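# Load three balls evenly into a covered pivoting tray

## Task

Inside a transparent cover sits a tray balanced on one pivot; get exactly one ball into each of its three seats, for example by dropping them through the chutes in the cover's top. Release each ball only once its bottom is at or below the chute's rim, since letting go higher can cost some or all of the score. Fill the tray so it never becomes lopsided, or it tips at once and the balls roll out.

## Robot and tools

Setup: three arms, arm1, arm2 and arm3, each an i2rt Big YAM ending in a five-finger right hand. Everything is in one scene frame in metres, origin on the floor, +z up. Foot (base_link) poses: arm1 x=+0.226 y=-0.591 z=+0.751 quat_wxyz=(+0.170, -0.003, -0.001, +0.985); arm2 x=-0.558 y=+0.404 z=+0.782 quat_wxyz=(+0.697, +0.000, +0.000, -0.717); arm3 x=-0.702 y=-0.426 z=+0.821 quat_wxyz=(+0.958, +0.004, +0.005, +0.288). Each foot looks along its own +x. Table tops under the arms are at z=+0.720. Reach is about 1.07 m from the joint 1 axis.

Hand frame: the hand point lies 0.045 m ahead of the palm. Its +z runs along straightened fingers, +y out of the palm, +x across the palm away from the thumb. Straight fingers extend 0.06-0.07 m past the point. With joints 1, 5, 6 at 0 and the hand level and forward, palm is down, thumb on the left. A wrist bracket on the little-finger side juts out and can strike things. The wrist camera sits on that side; near joint6_rad -1.3 its image is upright.

move: one action for any subset of arms. Arguments arm1, arm2, arm3 (each its own object, or omitted/null) and cameras. Inside an arm's object:
- joints: absolute targets by name, in radians for arm joints: joint1_rad -2.879..2.879 (base yaw, + is counter-clockwise from above), joint2_rad 0..3.141 (shoulder), joint3_rad 0..3.019 (elbow), joint4_rad -1.692..1.57 (hand pitch, + lifts fingers), joint5_rad -1.57..1.57 (sideways, + to arm's right), joint6_rad -2.094..2.094 (roll, + clockwise seen from behind). Hand keys on a -1..1 scale, +1 open: hand_little, hand_ring, hand_middle, hand_index, hand_thumb_bend (-1 fully bent), hand_thumb_turn (-1 thumb opposite the fingers, +1 beside the palm). Settings, not motions: hand_force_limit -1..1 (about 0 to 10 N at the fingertip, 15 N for thumb motors) and hand_speed -0.96..1 (full speed from +0.48). Each joint moves at its own pace, so the hand can sweep widely.
- target: an absolute hand pose [x, y, z, qw, qx, qy, qz] in the scene frame (metres, quaternion wxyz), reached along a straight path from the current hand_target. speed: path top speed in m/s, 0.002..4.3, default 0.25; rotation capped at twice that in rad/s. With target, joints may only hold the hand_ keys.
- min_time_s: 0.1..8 s, minimum duration of that arm's joint motions.
All parts start together; hand paths finish together; paths end after 10 s and actions after 15 s. Paths do not avoid obstacles or other arms, lag, drift and may overshoot speed, worst with the arm stretched. cameras: list from arm1_cam_wrist, arm2_cam_wrist, arm3_cam_wrist, cam_high, cam_low, or all; [] for none. A move with no action returns full state and all images.

wait: seconds 0..10, plus optional cameras; lets time pass without new commands.
zoom_image: camera name and region [x0, y0, x1, y1] in pixels of its latest image (origin top-left, at most 504x504).
show_instructions: shows the reference image pages; no motion.
finished_scene: optional scene 1; ends the scene permanently, so the tray must stay correctly loaded on its own.

Results: "move" lists arms that got a motion; "as last shown" marks an arm left out, with status "not commanded". "pictures" gives image order. hand is the measured hand pose (may be off at long reach); hand_target is the pose at the held joint targets. Joint velocities are rad/s in arm-joint order; "within noise" means settled. hand_stopped_by gives six words for little, ring, middle, index, thumb_bend, thumb_turn: moving, target, force, stalled or fault. The *_load_n values are fingertip force in N, positive when pushed open; a dropped grip shows as near 0. Torques wrap at ±28 N m for joints 3 and 4. "off_target" means resting short of the goal. A hand counts as done within 1 cm and 2 degrees. "time_out" is a stop; "on_its_own" shows what the arm still pushes toward. "joint command not followed" or "pose unreachable" means a safety check held the arm; "not_followed" drops a hand target. After a stop, resend unfinished hand targets. MOTOR HOT appears at 85 °C; at 100 °C the arm goes limp (OVER-TEMPERATURE FAULT) for 30-60 s; then resend targets marked limit_stop_at_motor_heat. If a call is refused or a stop occurs, later moves in the same reply are skipped.

Gripping: a finger motor only starts when its target changes (by 0.002 or more) and stops at the target or when load hits hand_force_limit. Start values are force limit 0 and hand_speed -0.8 (slow). For a soft grip use hand_speed -0.94 or lower. To grip harder, raise the limit and send a more-closed target. Thumb turned in front wraps objects 0.035-0.065 m thick; thumb tip to index pad can pinch light items.

Avoid: releasing balls high above a chute rim, unbalanced loading, drops, moving objects out of the work area, hitting the cover or table, hard presses between arms (closing a hand on another robot's fingers counts and can end the scene), overloading fingers, and stretching or straining arms long enough to overheat. Brief outside pushes on loose objects may occur. Time spent thinking lets the scene run with the last command held.

Each tool is called after "Request:" as a command line: name --argument value for each argument, lists and objects as JSON in quotes; but a table of rows of numbers goes row by row, as --pt "numbers of a row", without its own name.

Reference images:

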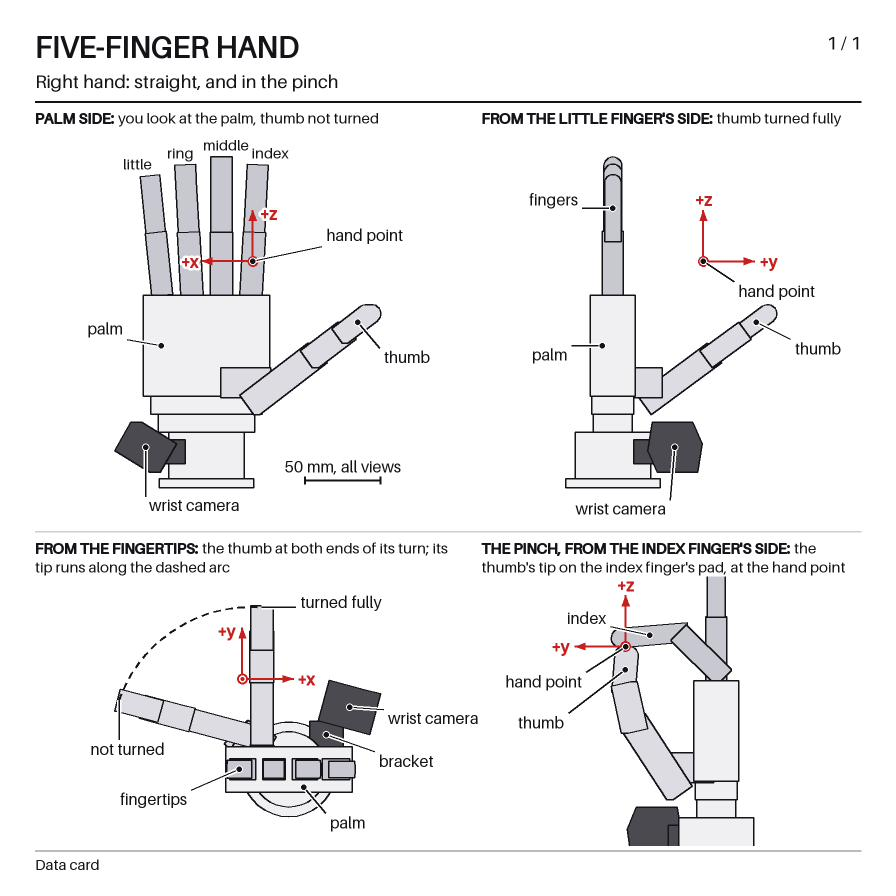

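## Session

Request:
move

Scene clock: 0.00 s.
Joint torques (N m): no reading
Motor temperatures (°C): arm1=[34 34 31 34 33 33] | arm2=[36 36 32 32 33 33] | arm3=[35 35 33 35 34 31]
Heat: arm1: hottest joint1_rad 34 °C; arm2: hottest joint1_rad 36 °C; arm3: hottest joint1_rad 35 °C.
Joint velocities: within noise
arm1.joint_positions: joint1_rad=+0.882 joint2_rad=+0.643 joint3_rad=+1.506 joint4_rad=-1.418 joint5_rad=+0.284 joint6_rad=-1.012 hand_little=+1.000 hand_ring=+1.000 hand_middle=+1.000 hand_index=+1.000 hand_thumb_turn=+1.000 hand_thumb_bend=+1.000 hand_force_limit=+0.000 hand_speed=-0.800
arm1.joint_status: not commanded
arm1.hand_stopped_by: target,target,target,target,target,target
arm1.little_load_n: 0.0
arm1.ring_load_n: 0.0
arm1.middle_load_n: 0.0
arm1.index_load_n: 0.0
arm1.thumb_bend_load_n: 0.0
arm1.thumb_turn_load_n: 0.0
arm1.hand: x=+0.0140 y=-0.6142 z=+1.2700 quat_wxyz=(-0.473, +0.077, +0.866, -0.144) (m; scene frame)
arm1.hand_target: x=+0.0148 y=-0.6137 z=+1.2792 quat_wxyz=(-0.481, +0.079, +0.860, -0.150) (m; scene frame)
arm1.hand_status: not commanded
arm2.joint_positions: joint1_rad=-0.803 joint2_rad=+0.647 joint3_rad=+1.430 joint4_rad=-1.383 joint5_rad=-0.261 joint6_rad=-1.204 hand_little=+1.000 hand_ring=+1.000 hand_middle=+1.000 hand_index=+1.000 hand_thumb_turn=+1.000 hand_thumb_bend=+1.000 hand_force_limit=+0.000 hand_speed=-0.800
arm2.joint_status: not commanded
arm2.hand_stopped_by: target,target,target,target,target,target
arm2.little_load_n: 0.0
arm2.ring_load_n: 0.0
arm2.middle_load_n: 0.0
arm2.index_load_n: 0.0
arm2.thumb_bend_load_n: 0.0
arm2.thumb_turn_load_n: 0.0
arm2.hand: x=-0.7227 y=+0.2461 z=+1.2685 quat_wxyz=(+0.333, +0.222, -0.851, +0.341) (m; scene frame)
arm2.hand_target: x=-0.7220 y=+0.2467 z=+1.2762 quat_wxyz=(+0.340, +0.222, -0.846, +0.345) (m; scene frame)
arm2.hand_status: not commanded
arm3.joint_positions: joint1_rad=+0.059 joint2_rad=+0.641 joint3_rad=+1.414 joint4_rad=-1.275 joint5_rad=+0.054 joint6_rad=-1.313 hand_little=+1.000 hand_ring=+1.000 hand_middle=+1.000 hand_index=+1.000 hand_thumb_turn=+1.000 hand_thumb_bend=+1.000 hand_force_limit=+0.000 hand_speed=-0.800
arm3.joint_status: not commanded
arm3.hand_stopped_by: target,target,target,target,target,target
arm3.little_load_n: 0.0
arm3.ring_load_n: 0.0
arm3.middle_load_n: 0.0
arm3.index_load_n: 0.0
arm3.thumb_bend_load_n: 0.0
arm3.thumb_turn_load_n: 0.0
arm3.hand: x=-0.4651 y=-0.3319 z=+1.3299 quat_wxyz=(-0.204, +0.849, +0.149, +0.464) (m; scene frame)
arm3.hand_target: x=-0.4661 y=-0.3328 z=+1.3386 quat_wxyz=(-0.208, +0.844, +0.147, +0.472) (m; scene frame)
arm3.hand_status: not commanded
pictures: arm1_cam_wrist, arm2_cam_wrist, arm3_cam_wrist, cam_high, cam_low

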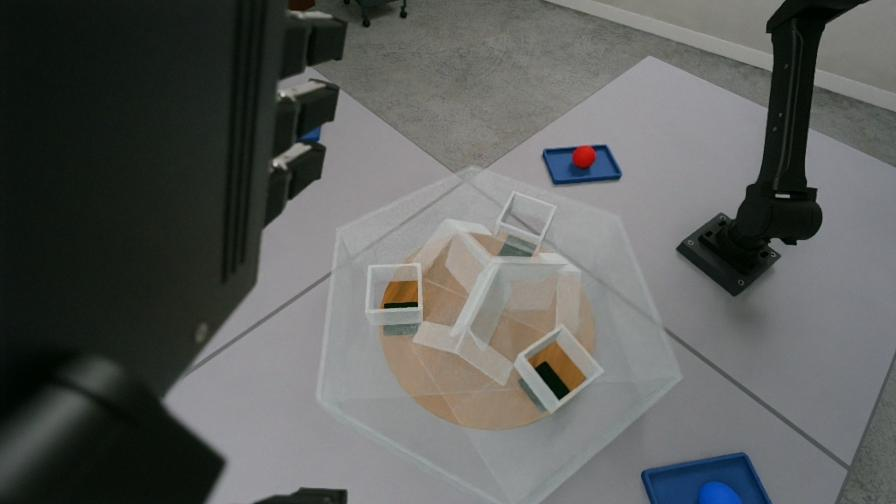

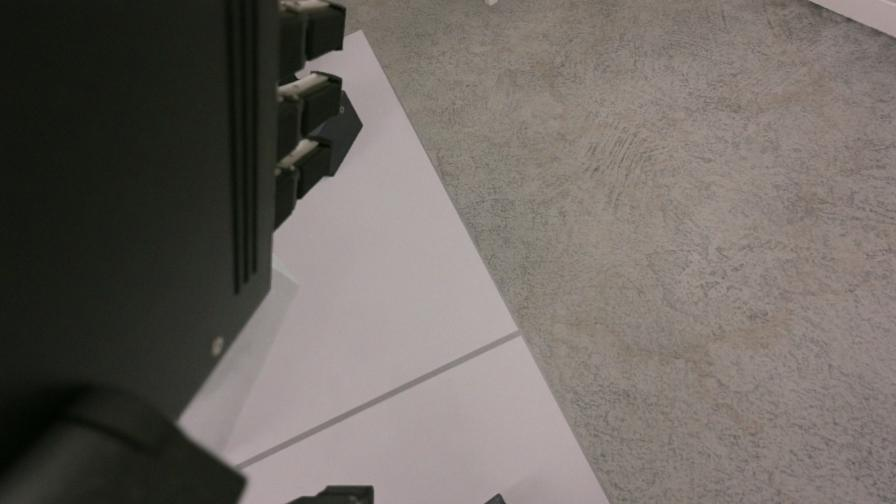

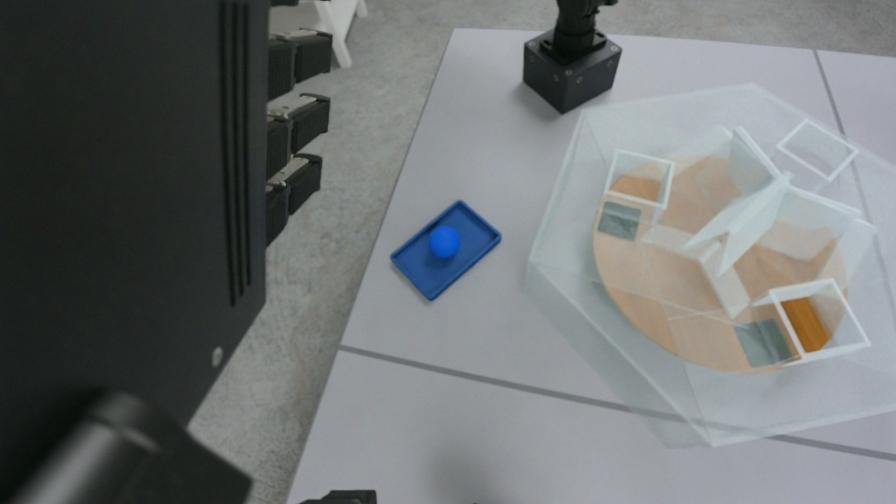

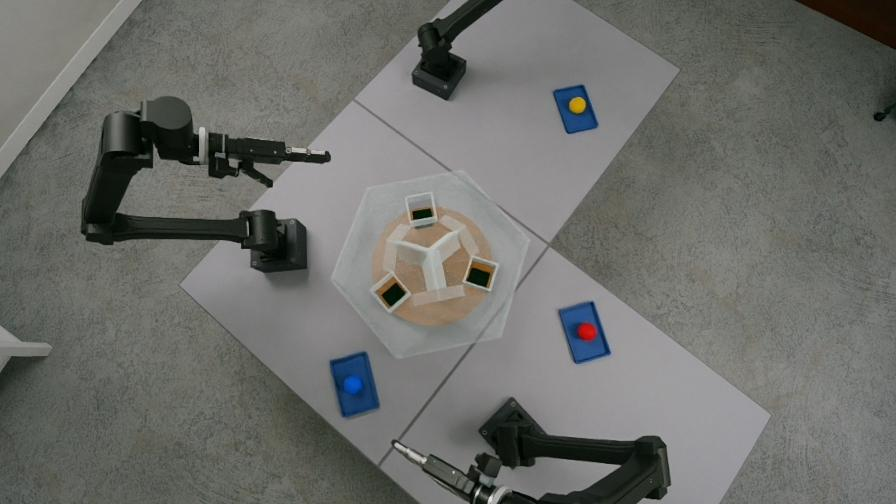

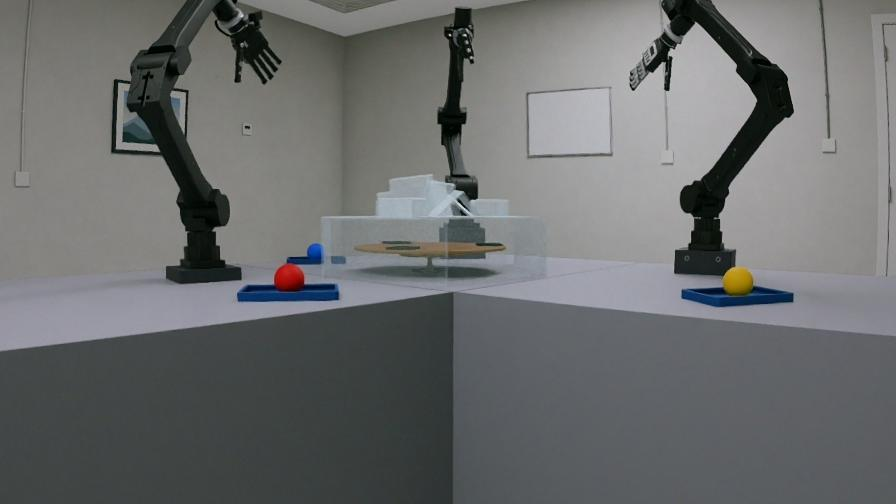

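Request:
zoom_image --camera "cam_high" --region '[320, 160, 550, 360]'

Request:
zoom_image --camera "cam_low" --region '[220, 160, 560, 320]'

Request:
zoom_image --camera "arm3_cam_wrist" --region '[380, 60, 884, 460]'

Request:
zoom_image --camera "arm1_cam_wrist" --region '[300, 120, 790, 504]'

Request:
zoom_image --camera "cam_high" --region '[180, 60, 680, 480]'

Scaled by 2.191 from the camera's image (finer frame: 1280x720).

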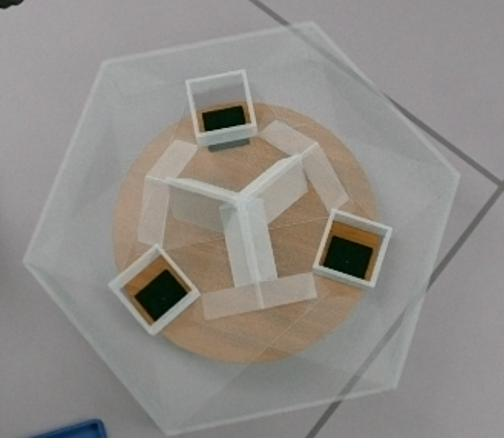

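Scaled by 1.482 from the camera's image (finer frame: 1280x720).

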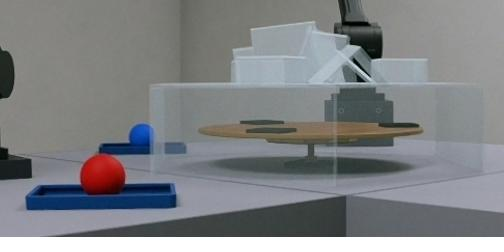

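Scaled by 1.000.

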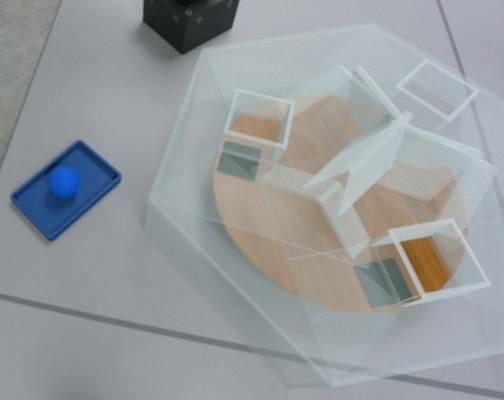

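Scaled by 1.029 from the camera's image (finer frame: 1280x720).

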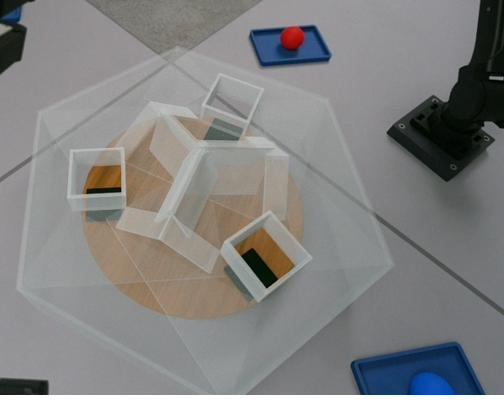

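Scaled by 1.008 from the camera's image (finer frame: 1280x720).

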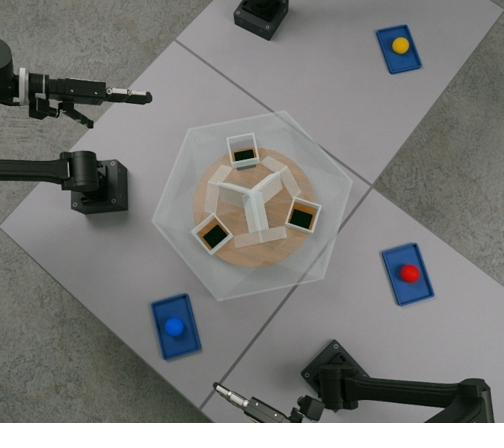

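Request:
move --arm1 '{"joints": {"joint1_rad": 0.7, "hand_thumb_turn": -1.0, "hand_speed": 0.3}, "min_time_s": 1}' --cameras '["all"]'

Scene clock: 78.00 s.
Joint torques (N m): arm1=[-2.78 1.32 8.81 2.17 0.35 -0.05] | arm2=[1.08 -0.44 8.7 1.98 -0.17 0.02] | arm3=[0.15 2.9 8.58 2.44 0.15 0.07]
Motor temperatures (°C): arm1=[34 34 37 34 33 32] | arm2=[35 36 37 32 33 32] | arm3=[35 35 38 35 34 31]
Heat: arm1: hottest joint3_rad 37 °C; arm2: hottest joint3_rad 37 °C; arm3: hottest joint3_rad 38 °C.
move: arm1 done
Joint velocities: within noise
arm1.joint_positions: joint1_rad=+0.707 joint2_rad=+0.643 joint3_rad=+1.506 joint4_rad=-1.418 joint5_rad=+0.285 joint6_rad=-1.012 hand_little=+1.000 hand_ring=+1.000 hand_middle=+1.000 hand_index=+1.000 hand_thumb_turn=-1.000 hand_thumb_bend=+1.000 hand_force_limit=+0.000 hand_speed=+0.300
arm1.joint_status: all done
arm1.hand_stopped_by: target,target,target,target,target,target
arm1.little_load_n: 0.0
arm1.ring_load_n: 0.0
arm1.middle_load_n: 0.0
arm1.index_load_n: 0.0
arm1.thumb_bend_load_n: 0.0
arm1.thumb_turn_load_n: 0.5
arm1.hand: x=+0.0134 y=-0.5776 z=+1.2701 quat_wxyz=(-0.484, +0.152, +0.856, -0.102)
arm1.hand_target: x=+0.0143 y=-0.5757 z=+1.2793 quat_wxyz=(-0.493, +0.156, +0.849, -0.106)
arm1.hand_status: not commanded
arm2, arm3: as last shown
pictures: arm1_cam_wrist, arm2_cam_wrist, arm3_cam_wrist, cam_high, cam_low

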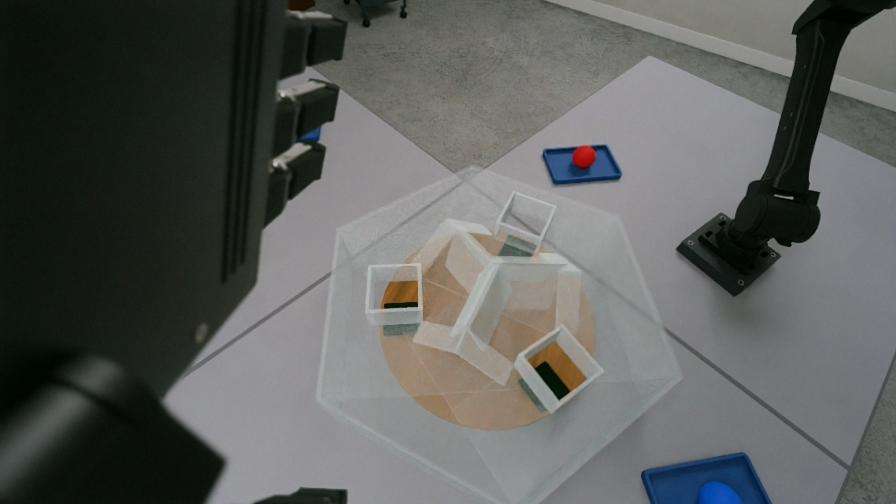

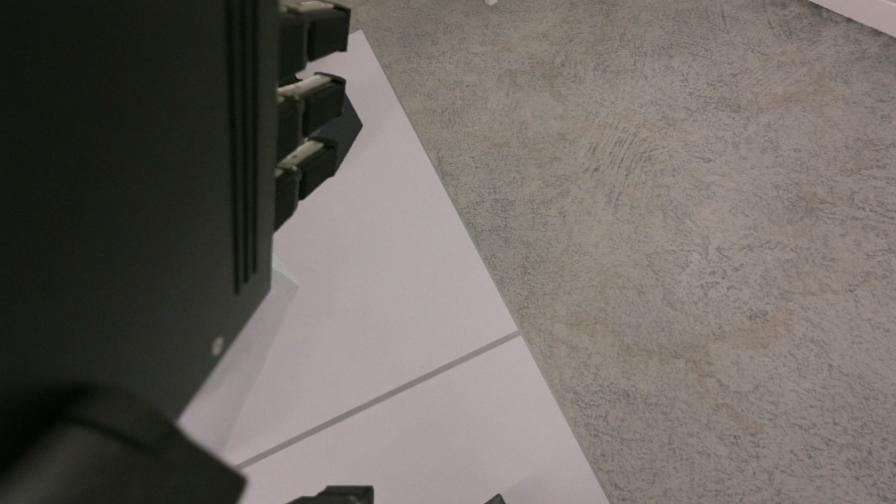

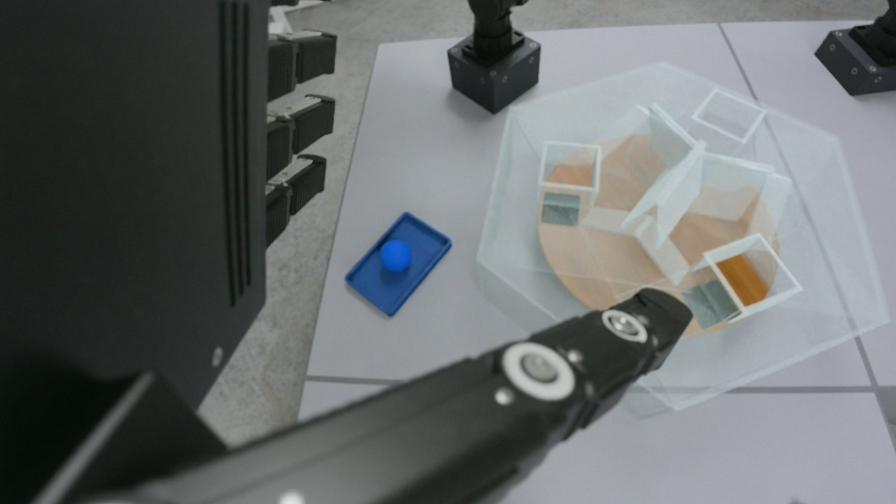

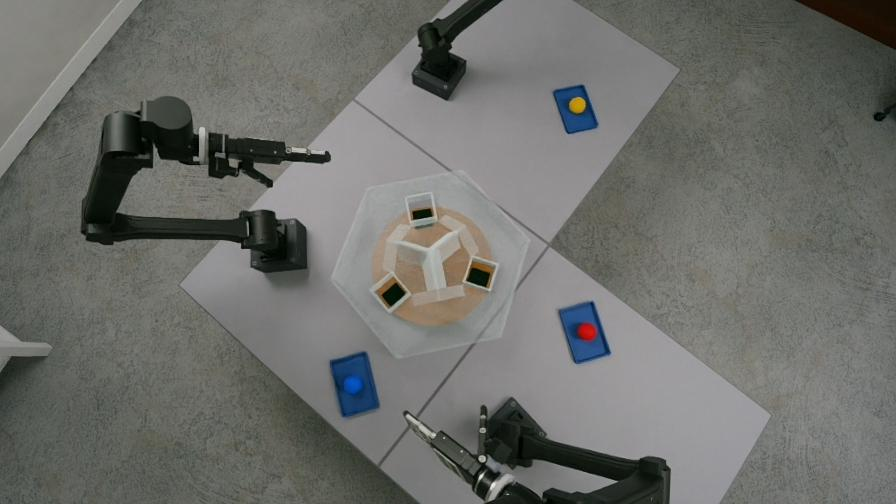

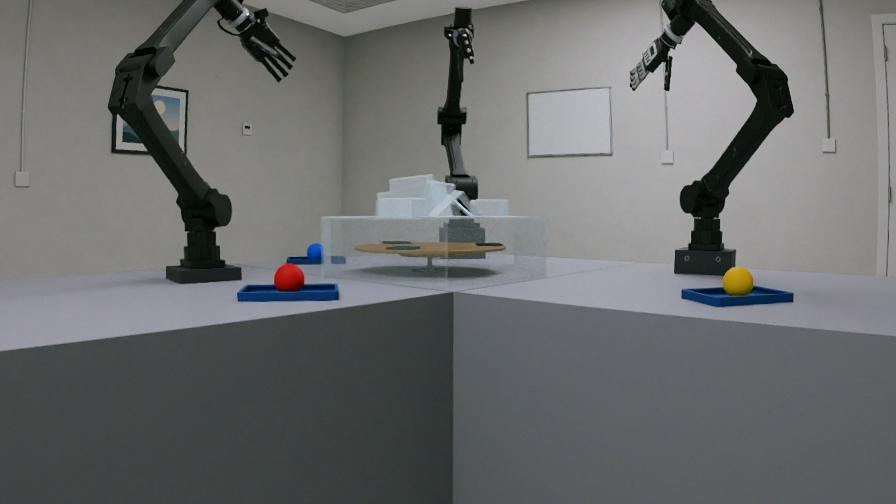

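Request:
zoom_image --camera "cam_high" --region '[220, 190, 340, 290]'

Request:
zoom_image --camera "cam_high" --region '[460, 370, 580, 470]'

Request:
zoom_image --camera "cam_high" --region '[390, 30, 510, 130]'

Request:
zoom_image --camera "cam_high" --region '[360, 180, 510, 330]'

Request:
zoom_image --camera "cam_low" --region '[300, 160, 560, 300]'

Scaled by 4.200 from the camera's image (finer frame: 1280x720).

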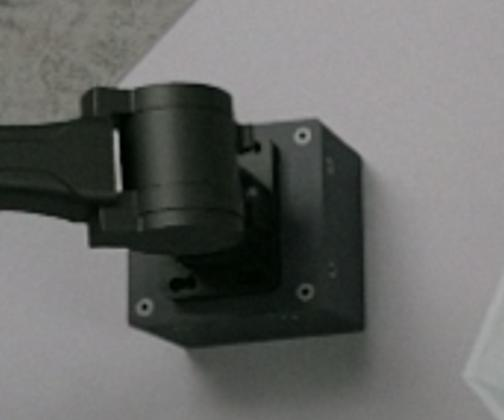

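Scaled by 4.200 from the camera's image (finer frame: 1280x720).

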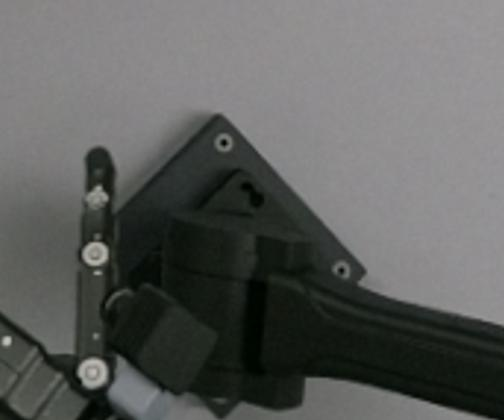

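Scaled by 4.200 from the camera's image (finer frame: 1280x720).

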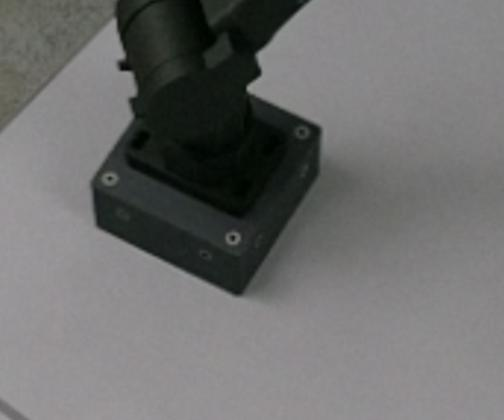

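Scaled by 3.360 from the camera's image (finer frame: 1280x720).

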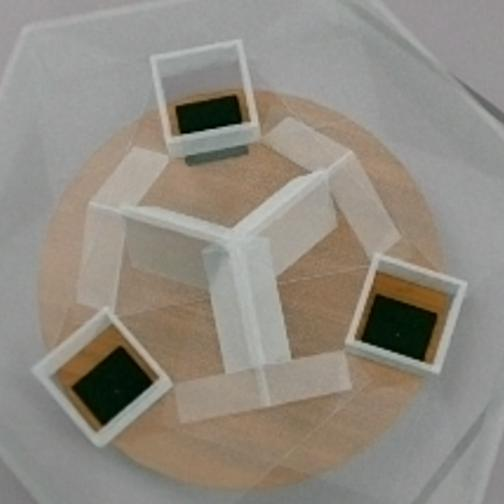

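Scaled by 1.938 from the camera's image (finer frame: 1280x720).

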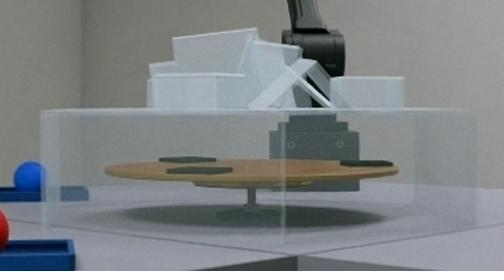

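Request:
zoom_image --camera "cam_high" --region '[550, 290, 620, 370]'

Request:
zoom_image --camera "cam_high" --region '[320, 340, 390, 420]'

Request:
zoom_image --camera "cam_high" --region '[540, 70, 610, 150]'

Scaled by 6.300 from the camera's image (finer frame: 1280x720).

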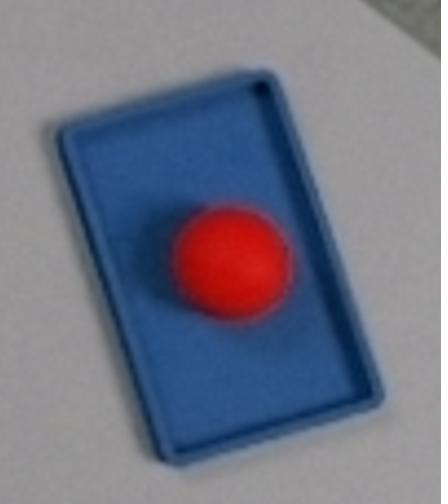

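Scaled by 6.300 from the camera's image (finer frame: 1280x720).

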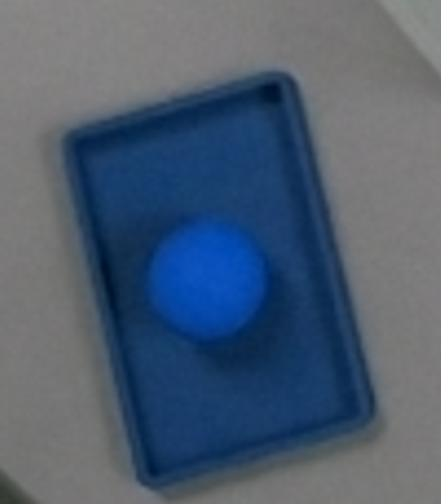

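Scaled by 6.300 from the camera's image (finer frame: 1280x720).

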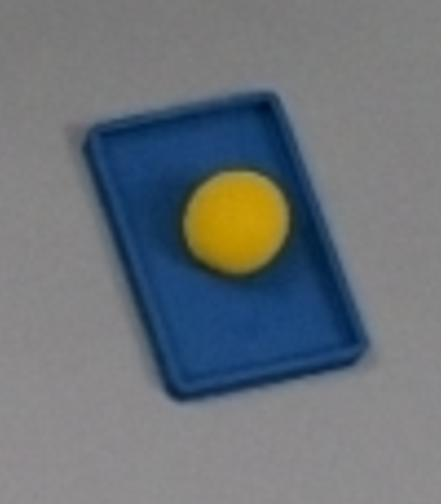

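Request:
move --arm1 '{"joints": {"joint1_rad": -1.438, "joint5_rad": 0, "joint6_rad": 0, "hand_thumb_turn": -1.0, "hand_thumb_bend": 0.9, "hand_little": -1, "hand_ring": -1, "hand_index": 0.8, "hand_middle": 0.8, "hand_speed": 0.3}, "min_time_s": 4}' --arm2 '{"joints": {"joint1_rad": 1.862, "joint5_rad": 0, "joint6_rad": 0, "hand_thumb_turn": -1.0, "hand_thumb_bend": 0.9, "hand_little": -1, "hand_ring": -1, "hand_index": 0.8, "hand_middle": 0.8, "hand_speed": 0.3}, "min_time_s": 5}' --arm3 '{"joints": {"joint1_rad": -1.136, "joint5_rad": 0, "joint6_rad": 0, "hand_thumb_turn": -1.0, "hand_thumb_bend": 0.9, "hand_little": -1, "hand_ring": -1, "hand_index": 0.8, "hand_middle": 0.8, "hand_speed": 0.3}, "min_time_s": 4}' --cameras '["all"]'

Scene clock: 164.73 s.
Joint torques (N m): arm1=[-3.25 2.26 8.73 2.25 0.09 0.11] | arm2=[2.32 -0.32 8.73 1.96 -0.02 0.09] | arm3=[-0.73 2.78 8.59 2.41 -0.05 0.18]
Motor temperatures (°C): arm1=[34 34 39 34 33 32] | arm2=[35 36 39 32 32 32] | arm3=[35 35 39 35 34 31]
Heat: arm1: hottest joint3_rad 39 °C; arm2: hottest joint3_rad 39 °C; arm3: hottest joint3_rad 39 °C.
move: arm1 done; arm2 done; arm3 done
Joint velocities: within noise
arm1.joint_positions: joint1_rad=-1.431 joint2_rad=+0.643 joint3_rad=+1.506 joint4_rad=-1.418 joint5_rad=+0.002 joint6_rad=-0.008 hand_little=-1.000 hand_ring=-1.000 hand_middle=+0.800 hand_index=+0.800 hand_thumb_turn=-1.000 hand_thumb_bend=+0.900 hand_force_limit=+0.000 hand_speed=+0.300
arm1.joint_status: all done
arm1.hand_stopped_by: target,target,target,target,target,target
arm1.little_load_n: 0.0
arm1.ring_load_n: 0.0
arm1.middle_load_n: 0.0
arm1.index_load_n: 0.0
arm1.thumb_bend_load_n: 0.0
arm1.thumb_turn_load_n: 0.0
arm1.hand: x=+0.2350 y=-0.3862 z=+1.2604 quat_wxyz=(-0.484, +0.869, -0.084, +0.055)
arm1.hand_target: x=+0.2354 y=-0.3867 z=+1.2702 quat_wxyz=(-0.495, +0.863, -0.089, +0.054)
arm1.hand_status: not commanded
arm2.joint_positions: joint1_rad=+1.845 joint2_rad=+0.647 joint3_rad=+1.430 joint4_rad=-1.383 joint5_rad=-0.002 joint6_rad=-0.008 hand_little=-1.000 hand_ring=-1.000 hand_middle=+0.800 hand_index=+0.800 hand_thumb_turn=-1.000 hand_thumb_bend=+0.900 hand_force_limit=+0.000 hand_speed=+0.300
arm2.joint_status: all done
arm2.hand_stopped_by: target,target,target,target,target,target
arm2.little_load_n: 0.0
arm2.ring_load_n: 0.0
arm2.middle_load_n: 0.0
arm2.index_load_n: 0.0
arm2.thumb_bend_load_n: 0.0
arm2.thumb_turn_load_n: 0.0
arm2.hand: x=-0.3530 y=+0.4871 z=+1.2632 quat_wxyz=(-0.367, +0.700, -0.541, +0.288)
arm2.hand_target: x=-0.3551 y=+0.4905 z=+1.2709 quat_wxyz=(-0.377, +0.698, -0.535, +0.289)
arm2.hand_status: not commanded
arm3.joint_positions: joint1_rad=-1.127 joint2_rad=+0.641 joint3_rad=+1.414 joint4_rad=-1.275 joint5_rad=+0.004 joint6_rad=-0.011 hand_little=-1.000 hand_ring=-1.000 hand_middle=+0.800 hand_index=+0.800 hand_thumb_turn=-1.000 hand_thumb_bend=+0.900 hand_force_limit=+0.000 hand_speed=+0.300
arm3.joint_status: all done
arm3.hand_stopped_by: target,target,target,target,target,target
arm3.little_load_n: 0.0
arm3.ring_load_n: 0.0
arm3.middle_load_n: 0.0
arm3.index_load_n: -0.5
arm3.thumb_bend_load_n: 0.0
arm3.thumb_turn_load_n: 0.0
arm3.hand: x=-0.4774 y=-0.5269 z=+1.3140 quat_wxyz=(-0.243, +0.428, -0.750, +0.441)
arm3.hand_target: x=-0.4784 y=-0.5272 z=+1.3229 quat_wxyz=(-0.249, +0.419, -0.749, +0.448)
arm3.hand_status: not commanded
pictures: arm1_cam_wrist, arm2_cam_wrist, arm3_cam_wrist, cam_high, cam_low

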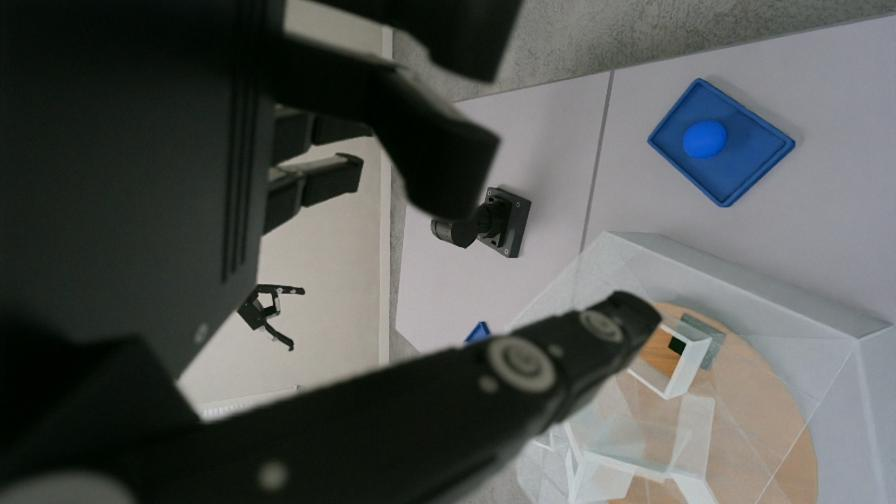

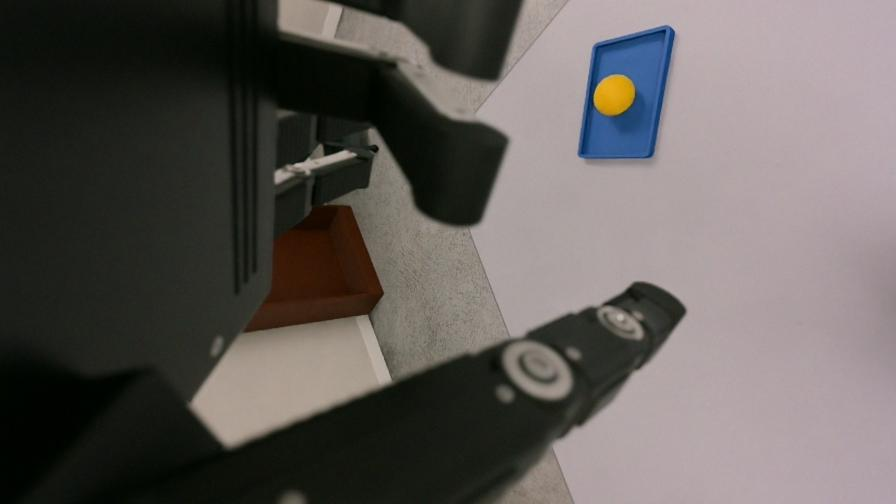

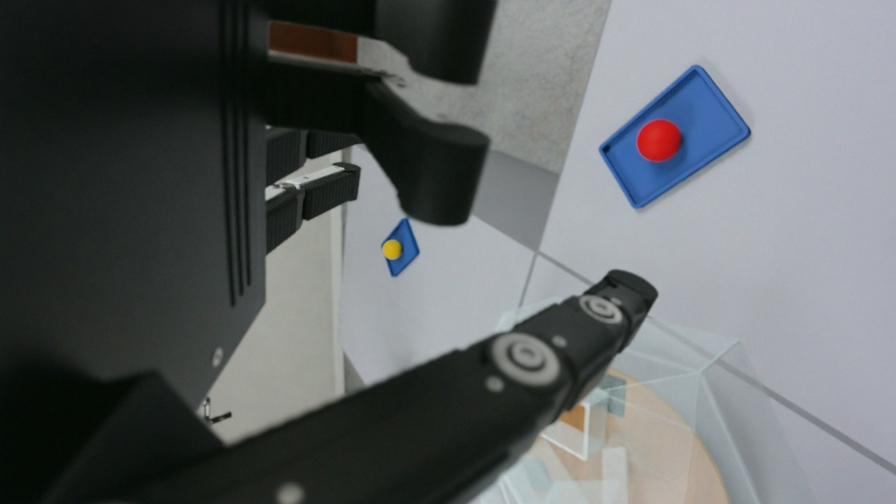

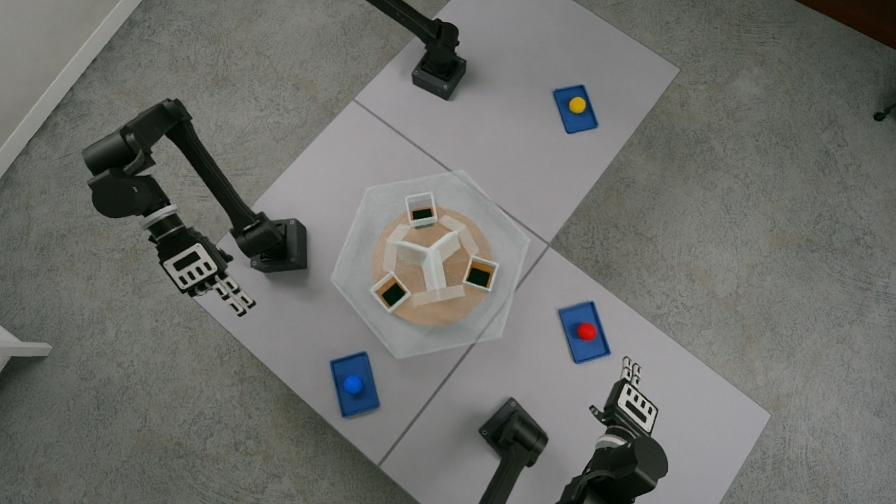

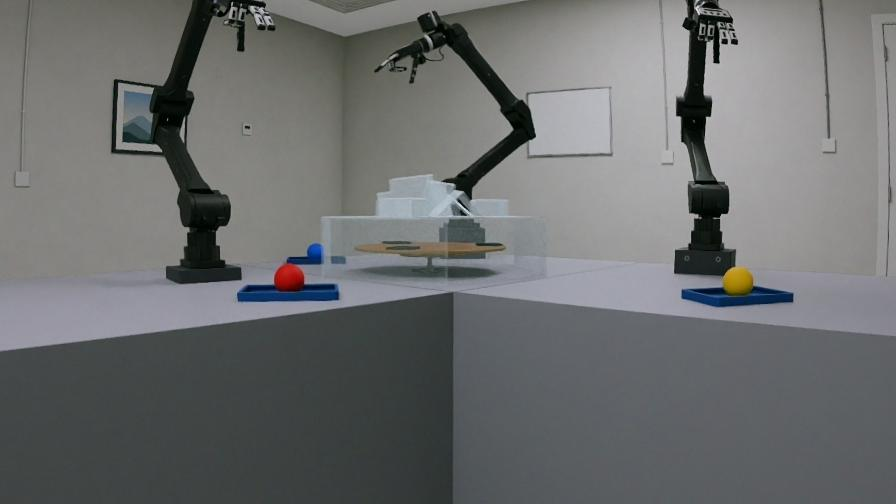

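Request:
move --arm1 '{"target": [0.2954, -0.2046, 0.874, 0.4638, -0.8797, 0.0924, -0.0487], "speed": 0.25}' --arm2 '{"target": [-0.0631, 0.5502, 0.874, 0.37, -0.7017, 0.5385, -0.2839], "speed": 0.25}' --arm3 '{"target": [-0.2785, -0.6739, 0.874, 0.2261, -0.4289, 0.7737, -0.4079], "speed": 0.25}' --cameras '["all"]'

Scene clock: 175.03 s.
Joint torques (N m): arm1=[-2.61 -1.73 9.01 2.74 0.08 -0.07] | arm2=[-0.56 -11.46 9.54 2.4 -0.14 -0.05] | arm3=[-0.56 -7.94 8.51 2.95 -0.07 0]
Motor temperatures (°C): arm1=[34 34 39 34 33 32] | arm2=[35 36 39 32 32 32] | arm3=[35 35 40 35 34 31]
Heat: arm1: hottest joint3_rad 39 °C; arm2: hottest joint3_rad 39 °C; arm3: hottest joint3_rad 40 °C.
move: arm1 done; arm2 off_target; arm3 done
Joint velocities: within noise
arm1.joint_positions: joint1_rad=-1.506 joint2_rad=+0.941 joint3_rad=+0.536 joint4_rad=-0.208 joint5_rad=-0.061 joint6_rad=-0.031 hand_little=-1.000 hand_ring=-1.000 hand_middle=+0.800 hand_index=+0.800 hand_thumb_turn=-1.000 hand_thumb_bend=+0.900 hand_force_limit=+0.000 hand_speed=+0.300
arm1.joint_status: not commanded
arm1.hand_stopped_by: target,target,target,target,target,target
arm1.little_load_n: 0.0
arm1.ring_load_n: 0.0
arm1.middle_load_n: 0.0
arm1.index_load_n: 0.0
arm1.thumb_bend_load_n: 0.0
arm1.thumb_turn_load_n: 0.0
arm1.hand: x=+0.2925 y=-0.2078 z=+0.8750 quat_wxyz=(-0.461, +0.881, -0.094, +0.047)
arm1.hand_target: x=+0.2954 y=-0.2048 z=+0.8741 quat_wxyz=(-0.464, +0.880, -0.092, +0.049)
arm1.hand_status: done (0.004 m and 0.5 deg from the pose sent, 0.431 m and 2.9 deg at the start)
arm2.joint_positions: joint1_rad=+1.832 joint2_rad=+1.367 joint3_rad=+0.746 joint4_rad=+0.003 joint5_rad=-0.036 joint6_rad=-0.018 hand_little=-1.000 hand_ring=-1.000 hand_middle=+0.800 hand_index=+0.800 hand_thumb_turn=-1.000 hand_thumb_bend=+0.900 hand_force_limit=+0.000 hand_speed=+0.300
arm2.joint_status: not commanded
arm2.hand_stopped_by: target,target,target,target,target,target
arm2.little_load_n: 0.0
arm2.ring_load_n: 0.0
arm2.middle_load_n: 0.0
arm2.index_load_n: 0.0
arm2.thumb_bend_load_n: 0.0
arm2.thumb_turn_load_n: 0.0
arm2.hand: x=-0.0744 y=+0.5558 z=+0.8709 quat_wxyz=(-0.367, +0.707, -0.538, +0.276)
arm2.hand_target: x=-0.0634 y=+0.5500 z=+0.8741 quat_wxyz=(-0.370, +0.702, -0.539, +0.284)
arm2.hand_status: off_target (0.013 m and 1.1 deg from the pose sent, 0.489 m and 0.7 deg at the start)
arm3.joint_positions: joint1_rad=-1.180 joint2_rad=+1.367 joint3_rad=+0.632 joint4_rad=+0.131 joint5_rad=-0.034 joint6_rad=-0.014 hand_little=-1.000 hand_ring=-1.000 hand_middle=+0.800 hand_index=+0.800 hand_thumb_turn=-1.000 hand_thumb_bend=+0.900 hand_force_limit=+0.000 hand_speed=+0.300
arm3.joint_status: not commanded
arm3.hand_stopped_by: target,target,target,target,target,target
arm3.little_load_n: 0.0
arm3.ring_load_n: 0.0
arm3.middle_load_n: 0.0
arm3.index_load_n: 0.0
arm3.thumb_bend_load_n: 0.0
arm3.thumb_turn_load_n: 0.0
arm3.hand: x=-0.2836 y=-0.6661 z=+0.8726 quat_wxyz=(-0.225, +0.429, -0.778, +0.401)
arm3.hand_target: x=-0.2788 y=-0.6738 z=+0.8741 quat_wxyz=(-0.226, +0.429, -0.774, +0.408)
arm3.hand_status: done (0.009 m and 0.9 deg from the pose sent, 0.505 m and 5.1 deg at the start)
pictures: arm1_cam_wrist, arm2_cam_wrist, arm3_cam_wrist, cam_high, cam_low

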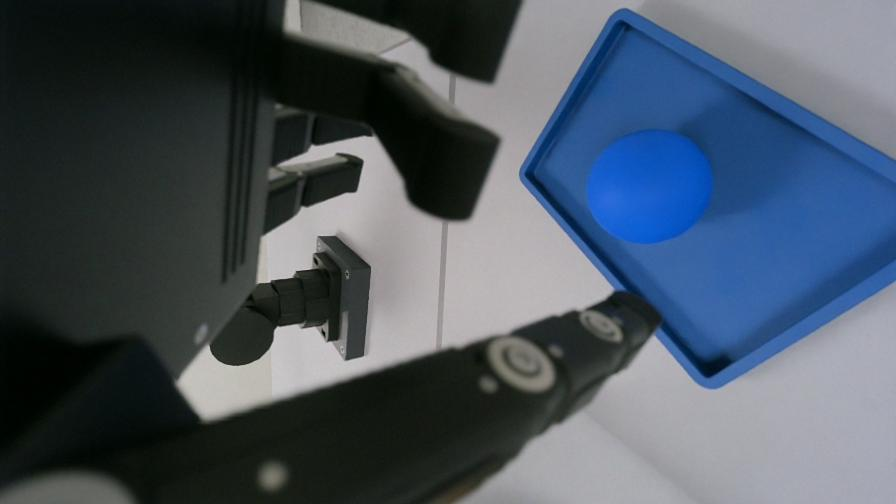

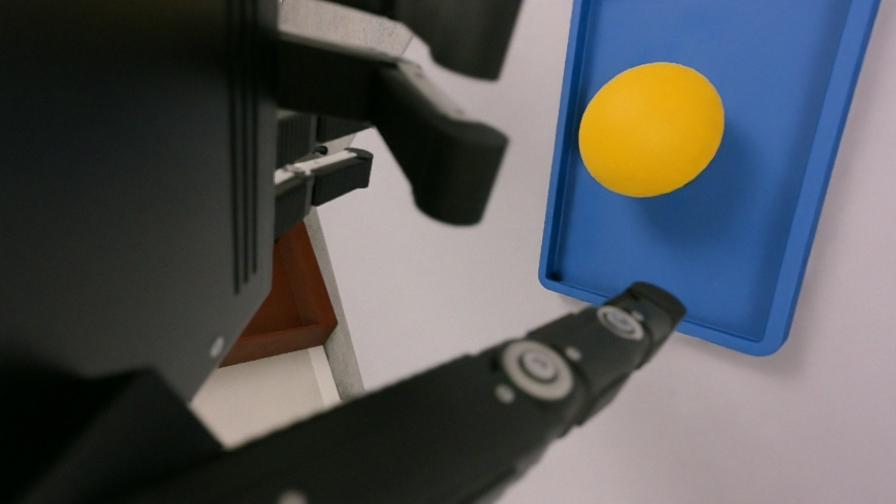

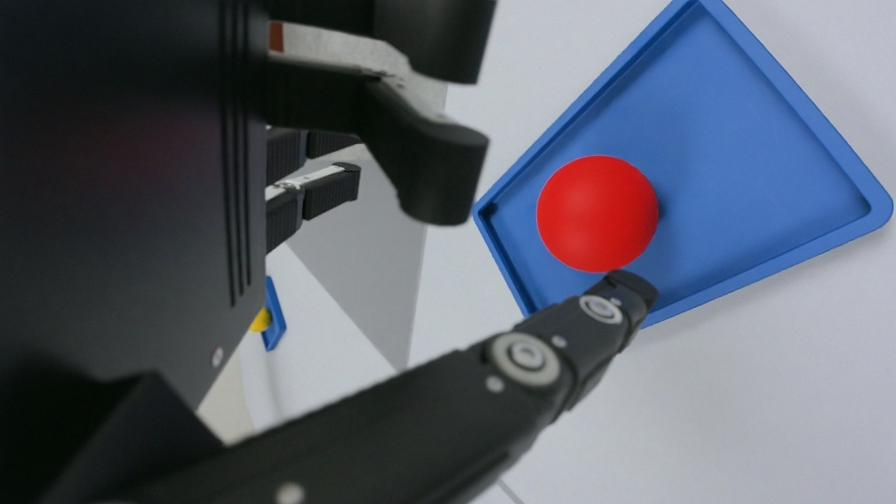

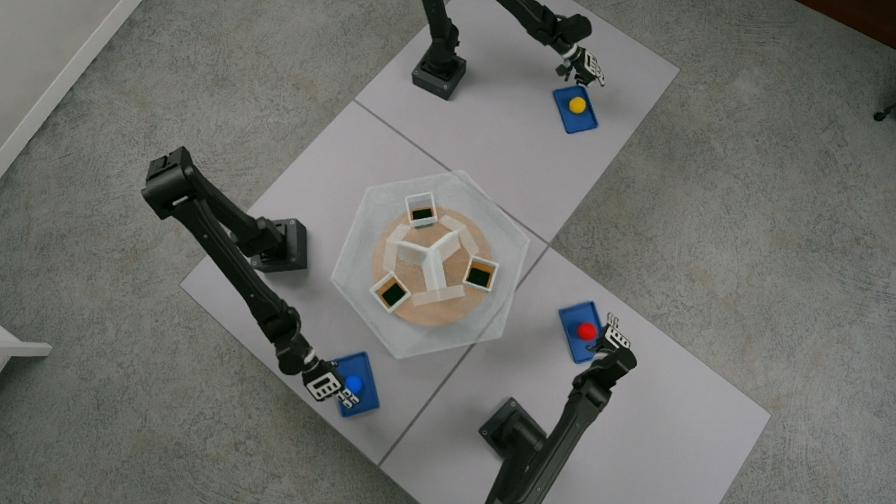

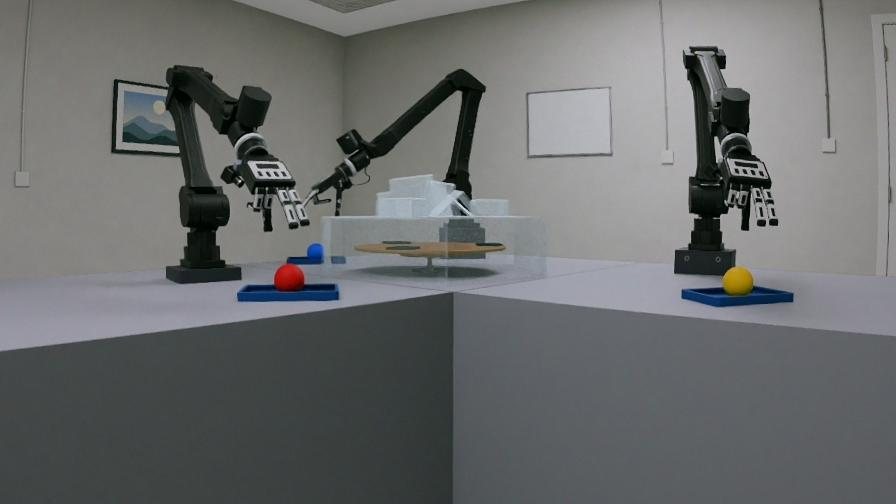

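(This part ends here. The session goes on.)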